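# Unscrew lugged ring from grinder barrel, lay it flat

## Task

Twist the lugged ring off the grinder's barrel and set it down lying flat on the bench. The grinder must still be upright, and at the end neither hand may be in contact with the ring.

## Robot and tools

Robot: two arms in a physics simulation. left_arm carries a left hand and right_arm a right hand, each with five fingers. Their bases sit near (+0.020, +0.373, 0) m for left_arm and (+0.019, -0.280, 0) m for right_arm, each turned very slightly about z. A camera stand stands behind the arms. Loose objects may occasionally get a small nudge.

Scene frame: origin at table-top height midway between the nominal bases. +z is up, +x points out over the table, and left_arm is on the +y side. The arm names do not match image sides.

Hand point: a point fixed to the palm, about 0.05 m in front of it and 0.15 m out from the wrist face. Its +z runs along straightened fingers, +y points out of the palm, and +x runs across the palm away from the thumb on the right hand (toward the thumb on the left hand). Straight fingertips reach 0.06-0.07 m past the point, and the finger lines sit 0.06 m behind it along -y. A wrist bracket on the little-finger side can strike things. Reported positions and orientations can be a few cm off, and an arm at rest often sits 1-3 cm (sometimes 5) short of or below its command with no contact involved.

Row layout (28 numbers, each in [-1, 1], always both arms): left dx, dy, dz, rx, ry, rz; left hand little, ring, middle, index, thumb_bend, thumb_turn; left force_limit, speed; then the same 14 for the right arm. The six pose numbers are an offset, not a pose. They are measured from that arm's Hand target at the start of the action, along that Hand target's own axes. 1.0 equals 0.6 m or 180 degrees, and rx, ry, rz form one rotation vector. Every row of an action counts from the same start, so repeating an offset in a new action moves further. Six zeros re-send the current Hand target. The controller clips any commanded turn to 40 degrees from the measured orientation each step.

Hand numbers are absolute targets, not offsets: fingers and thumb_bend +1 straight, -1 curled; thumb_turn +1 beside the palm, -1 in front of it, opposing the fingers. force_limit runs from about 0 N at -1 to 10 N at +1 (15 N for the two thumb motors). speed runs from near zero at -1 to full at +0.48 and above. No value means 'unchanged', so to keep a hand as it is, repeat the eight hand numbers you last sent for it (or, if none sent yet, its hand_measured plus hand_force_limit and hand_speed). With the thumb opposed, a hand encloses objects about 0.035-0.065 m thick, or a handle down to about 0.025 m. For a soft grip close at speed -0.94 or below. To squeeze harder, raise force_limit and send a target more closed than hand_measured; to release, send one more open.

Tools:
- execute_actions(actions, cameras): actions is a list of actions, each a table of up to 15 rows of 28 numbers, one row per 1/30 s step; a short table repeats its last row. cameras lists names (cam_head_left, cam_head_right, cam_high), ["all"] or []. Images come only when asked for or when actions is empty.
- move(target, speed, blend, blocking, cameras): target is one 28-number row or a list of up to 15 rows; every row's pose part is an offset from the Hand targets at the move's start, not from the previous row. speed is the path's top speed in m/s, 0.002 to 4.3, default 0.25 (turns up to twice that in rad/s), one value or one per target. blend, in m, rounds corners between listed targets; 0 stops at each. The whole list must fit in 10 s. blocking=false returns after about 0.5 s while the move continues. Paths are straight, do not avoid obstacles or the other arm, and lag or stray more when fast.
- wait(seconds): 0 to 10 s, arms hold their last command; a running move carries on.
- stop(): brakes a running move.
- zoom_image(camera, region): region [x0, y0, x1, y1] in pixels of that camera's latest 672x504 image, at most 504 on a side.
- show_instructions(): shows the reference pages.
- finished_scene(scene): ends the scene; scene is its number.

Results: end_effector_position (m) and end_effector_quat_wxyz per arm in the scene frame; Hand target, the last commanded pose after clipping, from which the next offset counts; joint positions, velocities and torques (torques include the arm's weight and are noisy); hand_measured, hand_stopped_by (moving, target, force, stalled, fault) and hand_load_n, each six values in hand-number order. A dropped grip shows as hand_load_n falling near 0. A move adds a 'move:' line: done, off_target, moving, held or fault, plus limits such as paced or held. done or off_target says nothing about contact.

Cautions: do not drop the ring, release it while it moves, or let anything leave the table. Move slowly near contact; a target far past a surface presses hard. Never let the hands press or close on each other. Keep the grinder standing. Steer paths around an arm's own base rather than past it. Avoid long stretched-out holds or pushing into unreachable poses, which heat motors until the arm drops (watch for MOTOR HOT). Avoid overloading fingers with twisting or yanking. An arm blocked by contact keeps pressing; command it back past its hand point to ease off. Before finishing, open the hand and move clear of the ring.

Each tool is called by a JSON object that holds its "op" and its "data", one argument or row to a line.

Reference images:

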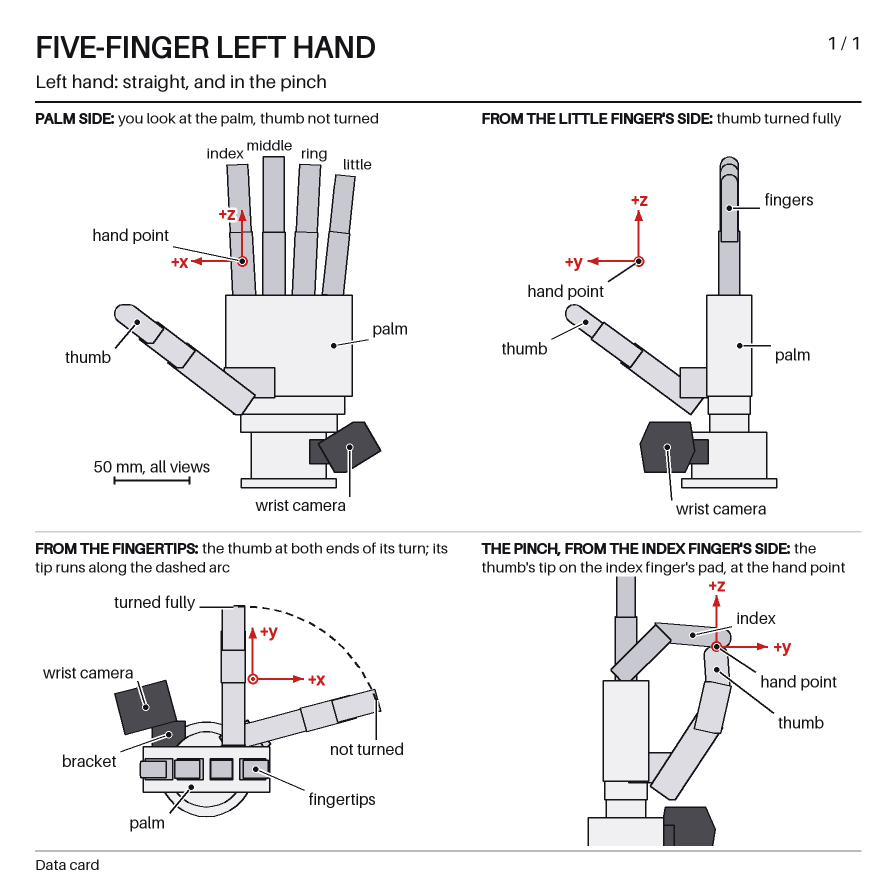

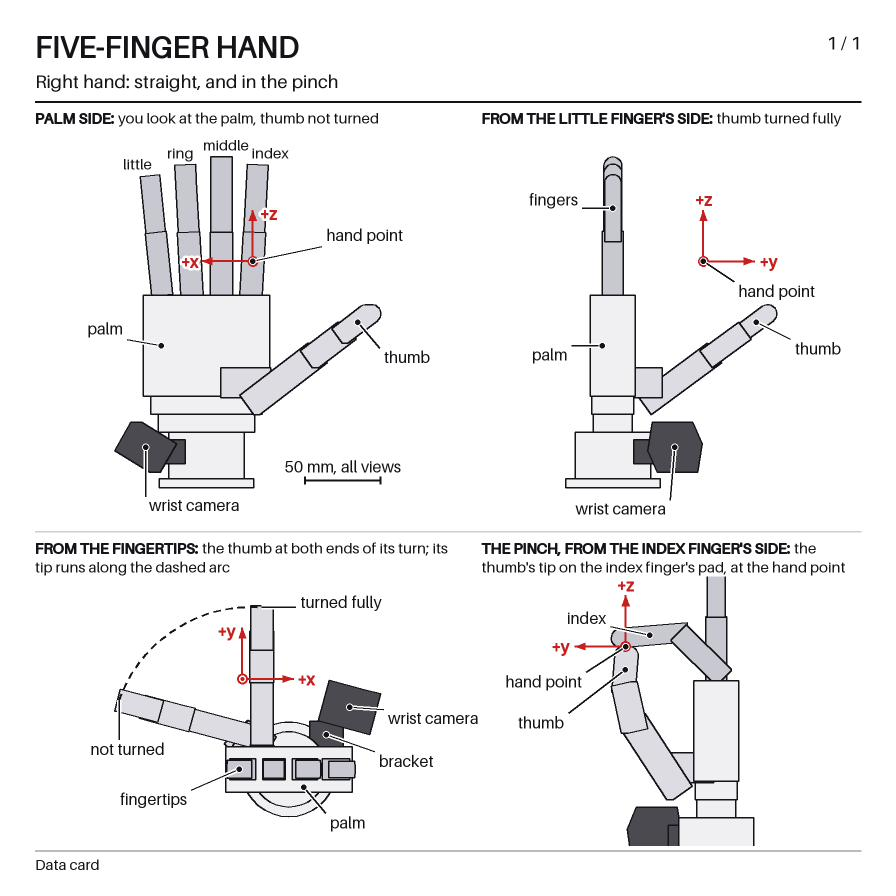

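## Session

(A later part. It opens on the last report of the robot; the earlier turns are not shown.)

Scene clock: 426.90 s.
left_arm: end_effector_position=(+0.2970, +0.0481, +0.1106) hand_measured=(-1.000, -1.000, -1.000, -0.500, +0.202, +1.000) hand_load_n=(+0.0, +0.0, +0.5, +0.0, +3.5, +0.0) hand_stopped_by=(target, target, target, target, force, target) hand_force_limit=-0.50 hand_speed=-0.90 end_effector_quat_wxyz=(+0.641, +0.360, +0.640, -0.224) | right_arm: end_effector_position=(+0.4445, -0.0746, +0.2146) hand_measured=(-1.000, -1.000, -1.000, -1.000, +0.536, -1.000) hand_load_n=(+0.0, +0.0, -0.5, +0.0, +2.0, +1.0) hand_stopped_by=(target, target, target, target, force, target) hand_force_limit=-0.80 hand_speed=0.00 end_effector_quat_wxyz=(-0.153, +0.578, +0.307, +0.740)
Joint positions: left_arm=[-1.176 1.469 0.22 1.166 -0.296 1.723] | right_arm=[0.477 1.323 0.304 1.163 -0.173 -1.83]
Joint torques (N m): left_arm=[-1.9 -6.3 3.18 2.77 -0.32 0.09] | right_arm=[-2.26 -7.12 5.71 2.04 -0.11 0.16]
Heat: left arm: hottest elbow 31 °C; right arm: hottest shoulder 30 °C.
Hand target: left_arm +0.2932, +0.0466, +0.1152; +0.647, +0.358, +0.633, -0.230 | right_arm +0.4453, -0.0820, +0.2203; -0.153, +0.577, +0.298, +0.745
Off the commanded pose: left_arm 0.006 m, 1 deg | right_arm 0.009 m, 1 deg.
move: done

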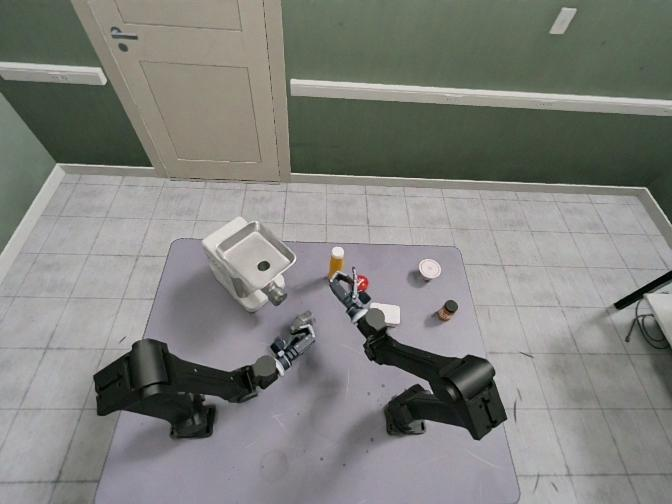

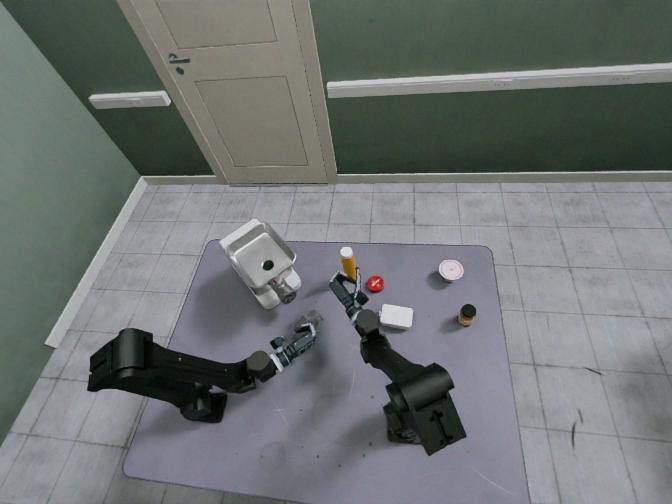

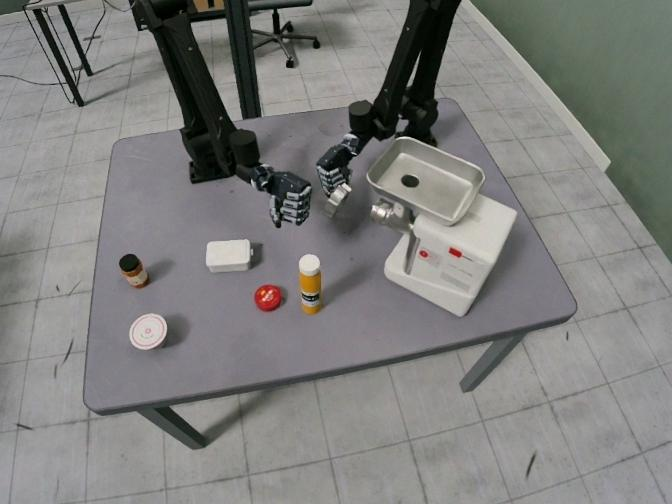

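{"op": "move", "data": {
  "target": [0.05,-0.009,0,0,0,0,-1,-1,-1,-0.5,-0.12,1,-0.5,-0.9,0,0,0,0,0,0,-1,-1,-1,-1,0.1,-1,-0.8,0],
  "speed": 0.05,
  "cameras": ["cam_high","cam_head_right"]
}}

{"op": "zoom_image", "data": {
  "camera": "cam_high",
  "region": [300, 165, 380, 245]
}}

{"op": "zoom_image", "data": {
  "camera": "cam_head_right",
  "region": [270, 295, 340, 365]
}}

Scene clock: 428.57 s.
left_arm: end_effector_position=(+0.2958, +0.0500, +0.0795) hand_measured=(-1.000, -1.000, -1.000, -0.500, +0.202, +1.000) hand_load_n=(+0.0, +0.0, +0.0, +0.0, +4.0, +0.0) hand_stopped_by=(target, target, target, target, force, target) hand_force_limit=-0.50 hand_speed=-0.90 end_effector_quat_wxyz=(+0.641, +0.360, +0.641, -0.223) | right_arm: end_effector_position=(+0.4444, -0.0747, +0.2144) hand_measured=(-1.000, -1.000, -1.000, -1.000, +0.536, -1.000) hand_load_n=(+0.0, +0.0, +0.0, +0.0, +2.0, +1.0) hand_stopped_by=(target, target, target, target, force, target) hand_force_limit=-0.80 hand_speed=0.00 end_effector_quat_wxyz=(-0.153, +0.579, +0.307, +0.740)
Joint positions: left_arm=[-1.178 1.67 0.211 1.376 -0.299 1.723] | right_arm=[0.476 1.323 0.304 1.163 -0.173 -1.83]
Joint torques (N m): left_arm=[-1.96 -8.06 1.84 2.69 -0.34 0.08] | right_arm=[-2.14 -7.12 5.65 2.03 -0.1 0.15]
Heat: left arm: hottest elbow 31 °C; right arm: hottest shoulder 29 °C.
Hand target: left_arm +0.2920, +0.0479, +0.0847; +0.647, +0.358, +0.633, -0.230 | right_arm +0.4454, -0.0819, +0.2204; -0.153, +0.577, +0.298, +0.745
Off the commanded pose: left_arm 0.007 m, 1 deg | right_arm 0.009 m, 1 deg.
move: done
Images, in order (width x height): cam_head_right 672x504, cam_high 672x504.

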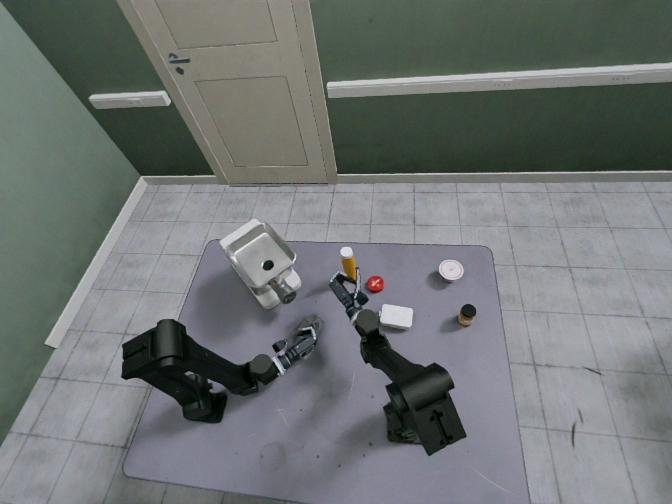

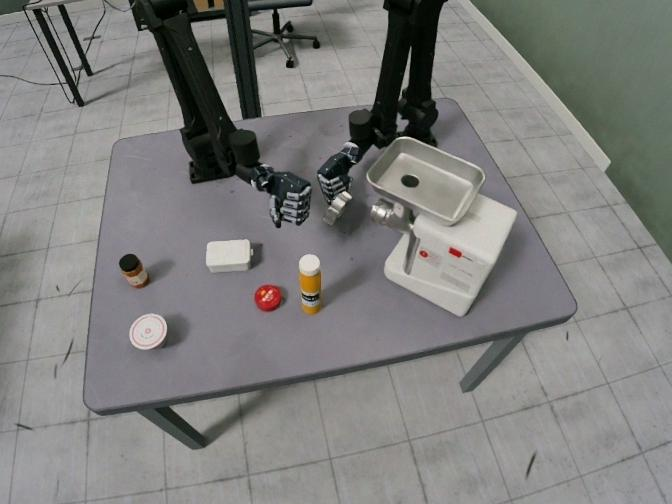

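Scaled by 6.300 from the camera's 672x504 image, which has a finer 960x720 frame.

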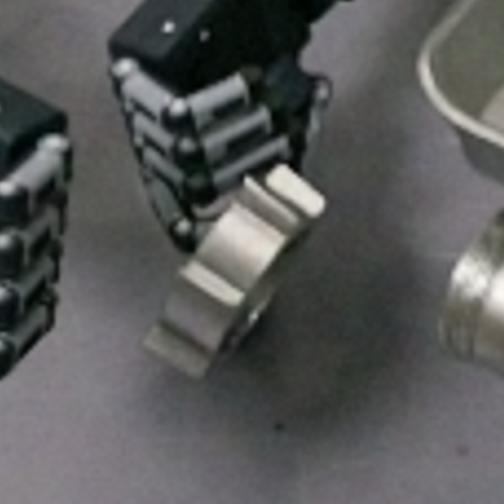

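Scaled by 7.200 from the camera's 672x504 image, which has a finer 960x720 frame.

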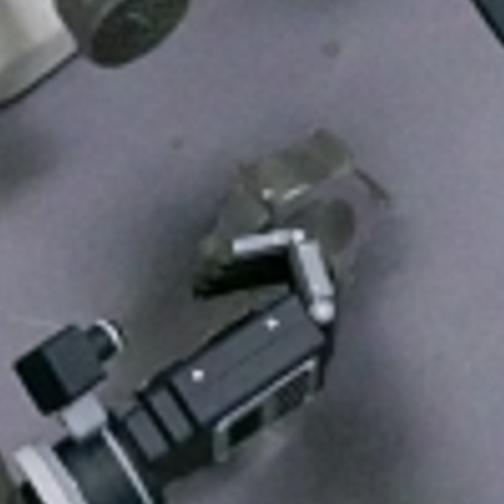

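{"op": "move", "data": {
  "target": [0,0,0,0,0,-0.111,-1,-1,-1,-0.5,-0.12,1,-0.5,-0.9,0,0,0,0,0,0,-1,-1,-1,-1,0.1,-1,-0.8,0],
  "speed": 0.1,
  "cameras": ["cam_high","cam_head_right"]
}}

{"op": "zoom_image", "data": {
  "camera": "cam_high",
  "region": [300, 165, 380, 245]
}}

{"op": "zoom_image", "data": {
  "camera": "cam_head_right",
  "region": [270, 295, 340, 365]
}}

Scene clock: 431.43 s.
left_arm: end_effector_position=(+0.2893, +0.0424, +0.0793) hand_measured=(-1.000, -1.000, -1.000, -0.500, +0.202, +1.000) hand_load_n=(+0.0, +0.0, -0.5, +1.0, +3.0, +0.0) hand_stopped_by=(target, target, target, target, force, target) hand_force_limit=-0.50 hand_speed=-0.90 end_effector_quat_wxyz=(+0.593, +0.249, +0.687, -0.338) | right_arm: end_effector_position=(+0.4444, -0.0747, +0.2144) hand_measured=(-1.000, -1.000, -1.000, -1.000, +0.536, -1.000) hand_load_n=(+0.0, +0.0, -0.5, +0.0, +2.0, +1.0) hand_stopped_by=(target, target, target, target, force, target) hand_force_limit=-0.80 hand_speed=0.00 end_effector_quat_wxyz=(-0.153, +0.579, +0.307, +0.740)
Joint positions: left_arm=[-1.16 1.552 0.211 1.269 -0.262 1.383] | right_arm=[0.476 1.323 0.304 1.163 -0.173 -1.83]
Joint torques (N m): left_arm=[-0.09 -9.35 2.33 1.57 -0.06 0.02] | right_arm=[-2.14 -7.18 5.68 2.04 -0.1 0.15]
Heat: left arm: hottest elbow 31 °C; right arm: hottest shoulder 29 °C.
Hand target: left_arm +0.2919, +0.0478, +0.0847; +0.597, +0.243, +0.685, -0.339 | right_arm +0.4454, -0.0819, +0.2204; -0.153, +0.577, +0.298, +0.745
Off the commanded pose: left_arm 0.008 m, 1 deg | right_arm 0.009 m, 1 deg.
move: done
Images, in order (width x height): cam_head_right 672x504, cam_high 672x504.

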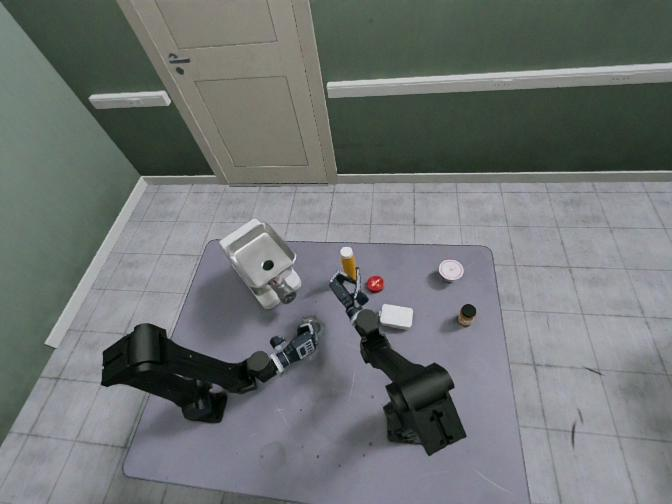

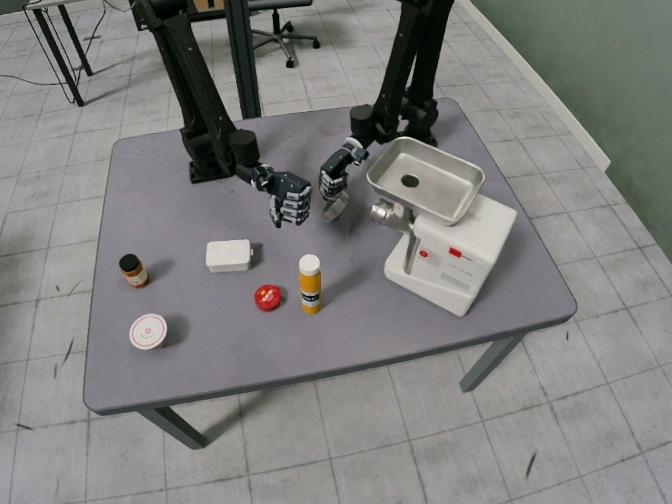

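Scaled by 6.300 from the camera's 672x504 image, which has a finer 960x720 frame.

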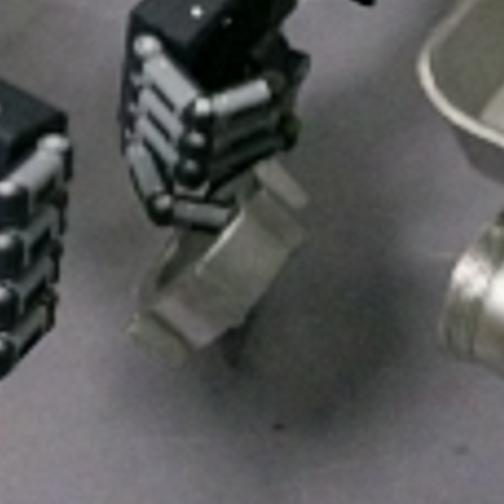

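Scaled by 7.200 from the camera's 672x504 image, which has a finer 960x720 frame.

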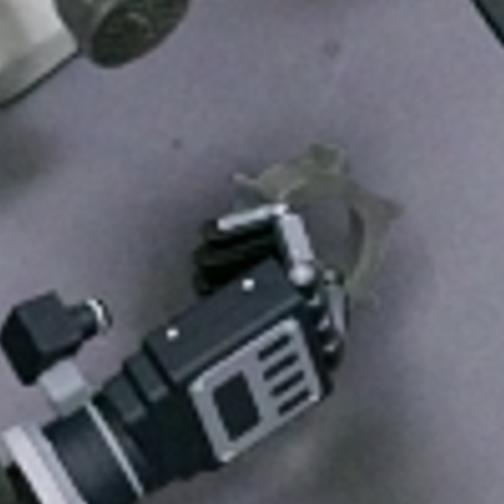

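{"op": "move", "data": {
  "target": [
    [0.03,0,0,0,0,0,-1,-1,-1,-0.5,-0.12,1,-0.5,-0.9,0,0,0,0,0,0,-1,-1,-1,-1,0.1,-1,-0.8,0],
    [0.03,0,0,0,0,-0.111,-1,-1,-1,-0.5,-0.12,1,-0.5,-0.9,0,0,0,0,0,0,-1,-1,-1,-1,0.1,-1,-0.8,0]
  ],
  "speed": 0.1,
  "cameras": ["cam_high","cam_head_right"]
}}

{"op": "zoom_image", "data": {
  "camera": "cam_high",
  "region": [300, 165, 380, 245]
}}

{"op": "zoom_image", "data": {
  "camera": "cam_head_right",
  "region": [270, 295, 340, 365]
}}

Scene clock: 435.43 s.
left_arm: end_effector_position=(+0.2881, +0.0394, +0.0682) hand_measured=(-1.000, -1.000, -1.000, -0.500, +0.200, +1.000) hand_load_n=(+0.0, +0.0, +0.0, +0.0, +0.0, +0.0) hand_stopped_by=(target, target, target, target, force, target) hand_force_limit=-0.50 hand_speed=-0.90 end_effector_quat_wxyz=(+0.532, +0.126, +0.713, -0.439) | right_arm: end_effector_position=(+0.4444, -0.0747, +0.2144) hand_measured=(-1.000, -1.000, -1.000, -1.000, +0.536, -1.000) hand_load_n=(+0.0, +0.0, -0.5, +0.0, +2.0, +1.0) hand_stopped_by=(target, target, target, target, force, target) hand_force_limit=-0.80 hand_speed=0.00 end_effector_quat_wxyz=(-0.153, +0.579, +0.307, +0.740)
Joint positions: left_arm=[-1.102 1.551 0.206 1.294 -0.205 1.045] | right_arm=[0.476 1.323 0.304 1.163 -0.173 -1.83]
Joint torques (N m): left_arm=[0.03 -8.47 2.11 1.22 -0.02 -0.04] | right_arm=[-2.26 -7.06 5.68 2.03 -0.1 0.15]
Heat: left arm: hottest elbow 31 °C; right arm: hottest shoulder 29 °C.
Hand target: left_arm +0.2890, +0.0464, +0.0671; +0.530, +0.120, +0.717, -0.437 | right_arm +0.4454, -0.0819, +0.2204; -0.153, +0.577, +0.298, +0.745
Off the commanded pose: left_arm 0.007 m, 1 deg | right_arm 0.009 m, 1 deg.
move: done
Images, in order (width x height): cam_head_right 672x504, cam_high 672x504.

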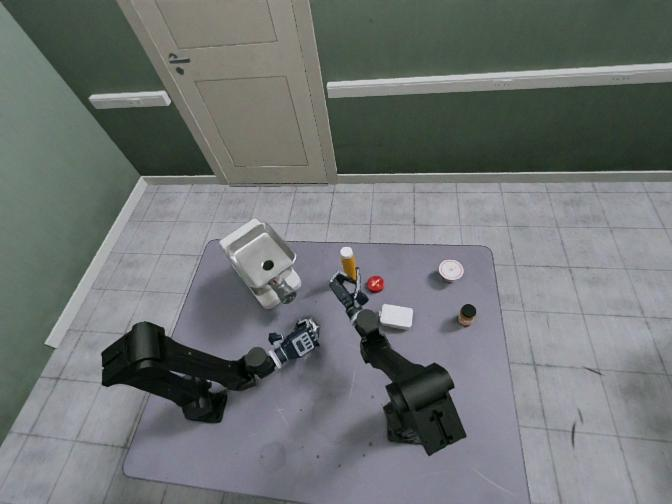

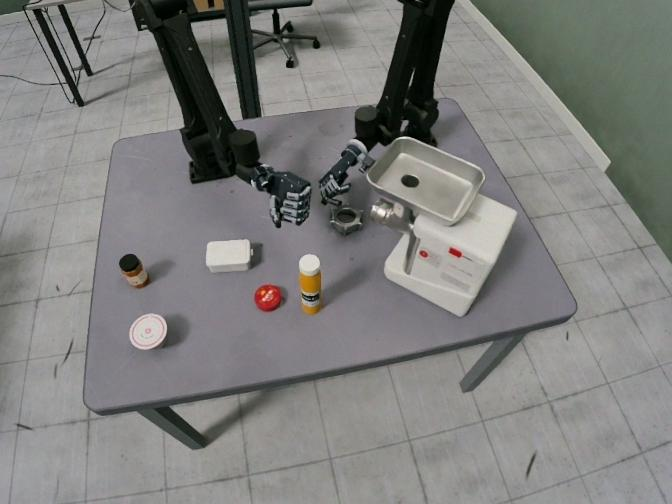

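Scaled by 6.300 from the camera's 672x504 image, which has a finer 960x720 frame.

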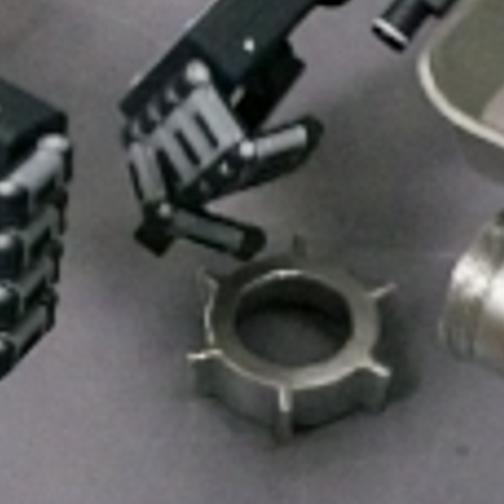

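Scaled by 7.200 from the camera's 672x504 image, which has a finer 960x720 frame.

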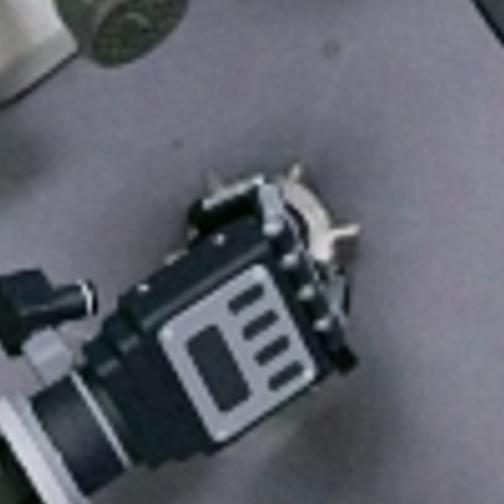

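{"op": "move", "data": {
  "target": [-0.15,-0.14,-0.0114,0,0,0,-1,-1,-1,-0.5,-0.12,1,-0.5,-0.9,0,0,0,0,0,0,-1,-1,-1,-1,0.1,-1,-0.8,0],
  "speed": 0.1,
  "cameras": ["all"]
}}

{"op": "zoom_image", "data": {
  "camera": "cam_high",
  "region": [300, 165, 400, 265]
}}

{"op": "zoom_image", "data": {
  "camera": "cam_head_right",
  "region": [270, 275, 350, 355]
}}

Scene clock: 437.83 s.
left_arm: end_effector_position=(+0.2637, +0.0498, +0.1547) hand_measured=(-1.000, -1.000, -1.000, -0.500, +0.200, +1.000) hand_load_n=(+0.0, +0.0, +0.0, +0.0, +0.0, +0.0) hand_stopped_by=(target, target, target, target, force, target) hand_force_limit=-0.50 hand_speed=-0.90 end_effector_quat_wxyz=(+0.522, +0.129, +0.734, -0.415) | right_arm: end_effector_position=(+0.4444, -0.0747, +0.2144) hand_measured=(-1.000, -1.000, -1.000, -1.000, +0.536, -1.000) hand_load_n=(+0.0, +0.0, -0.5, +0.0, +2.0, +1.0) hand_stopped_by=(target, target, target, target, force, target) hand_force_limit=-0.80 hand_speed=0.00 end_effector_quat_wxyz=(-0.153, +0.579, +0.307, +0.740)
Joint positions: left_arm=[-1.19 0.941 0.275 0.549 -0.31 1.038] | right_arm=[0.476 1.323 0.304 1.163 -0.173 -1.83]
Joint torques (N m): left_arm=[-2.08 -3.55 11.45 1.26 -0.32 -0.06] | right_arm=[-2.26 -7.12 5.65 2.04 -0.1 0.15]
Heat: left arm: hottest elbow 31 °C; right arm: hottest shoulder 29 °C.
Hand target: left_arm +0.2681, +0.0283, +0.1873; +0.530, +0.120, +0.717, -0.437 | right_arm +0.4454, -0.0819, +0.2204; -0.153, +0.577, +0.298, +0.745
Off the commanded pose: left_arm 0.039 m, 4 deg | right_arm 0.009 m, 1 deg.
move: off_target (left_arm)

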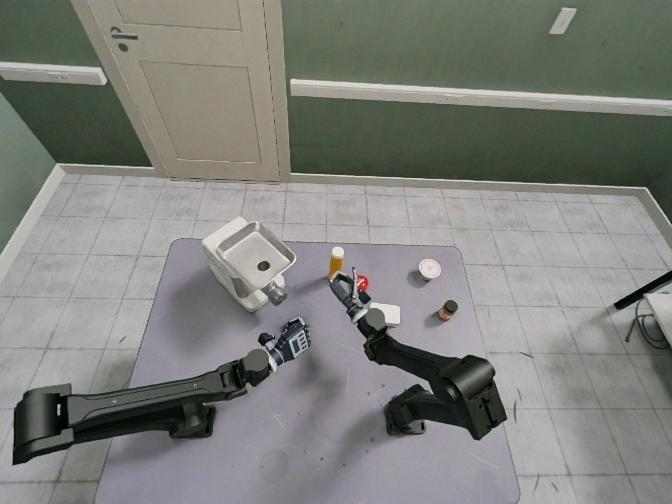

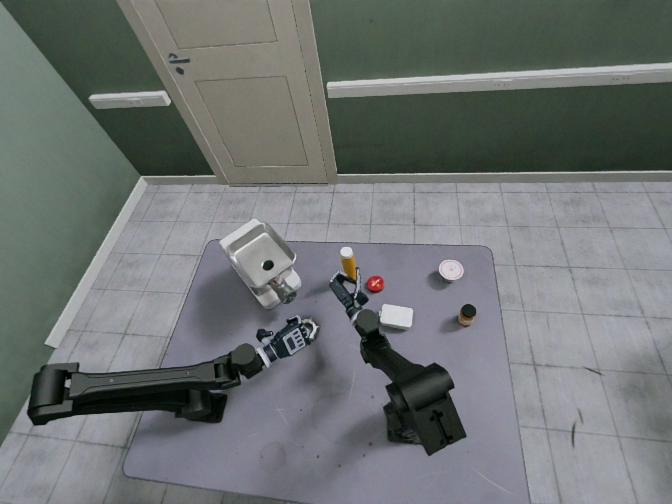

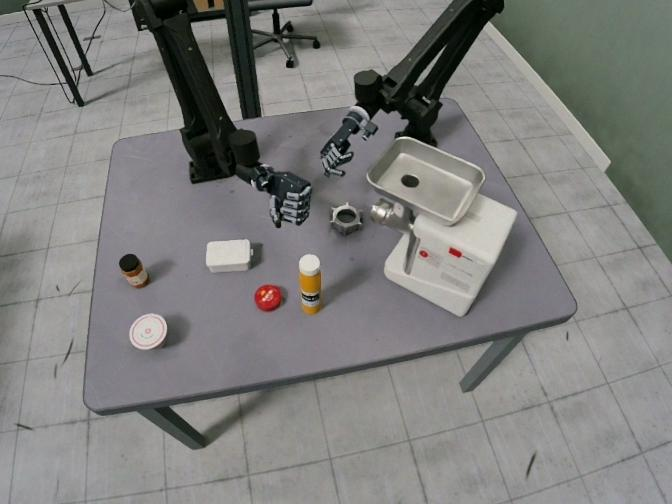

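Scaled by 5.040 from the camera's 672x504 image, which has a finer 960x720 frame.

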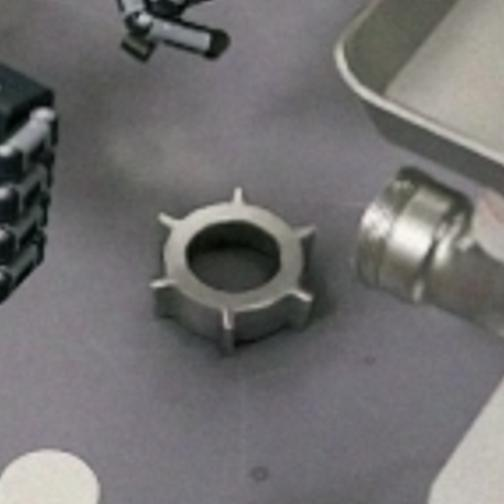

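Scaled by 6.300 from the camera's 672x504 image, which has a finer 960x720 frame.

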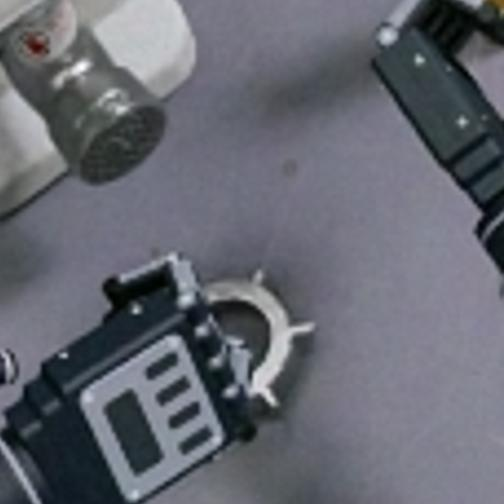

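{"op": "wait", "data": {
  "seconds": 1
}}

{"op": "finished_scene", "data": {
  "scene": 2
}}

Scene clock: 440.47 s.
left_arm: end_effector_position=(+0.2637, +0.0498, +0.1547) hand_measured=(-1.000, -1.000, -1.000, -0.500, +0.200, +1.000) hand_load_n=(+0.0, +0.0, +0.0, +0.0, +0.0, +0.0) hand_stopped_by=(target, target, target, target, force, target) hand_force_limit=-0.50 hand_speed=-0.90 end_effector_quat_wxyz=(+0.522, +0.129, +0.734, -0.415) | right_arm: end_effector_position=(+0.4444, -0.0747, +0.2144) hand_measured=(-1.000, -1.000, -1.000, -1.000, +0.536, -1.000) hand_load_n=(+0.0, +0.0, -0.5, +0.0, +2.0, +1.0) hand_stopped_by=(target, target, target, target, force, target) hand_force_limit=-0.80 hand_speed=0.00 end_effector_quat_wxyz=(-0.153, +0.579, +0.307, +0.740)
Joint positions: left_arm=[-1.19 0.941 0.275 0.549 -0.31 1.037] | right_arm=[0.476 1.323 0.304 1.163 -0.173 -1.83]
Joint torques (N m): left_arm=[-1.96 -3.08 11.44 1.33 -0.32 -0.06] | right_arm=[-2.26 -7.06 5.67 2 -0.1 0.15]
Heat: left arm: hottest elbow 32 °C; right arm: hottest shoulder 29 °C.
Hand target: left_arm +0.2681, +0.0283, +0.1873; +0.530, +0.120, +0.717, -0.437 | right_arm +0.4454, -0.0819, +0.2204; -0.153, +0.577, +0.298, +0.745
Off the commanded pose: left_arm 0.039 m, 4 deg | right_arm 0.009 m, 1 deg.
wait: 1.00 s; at rest from the start

The scene is finished: the task was done.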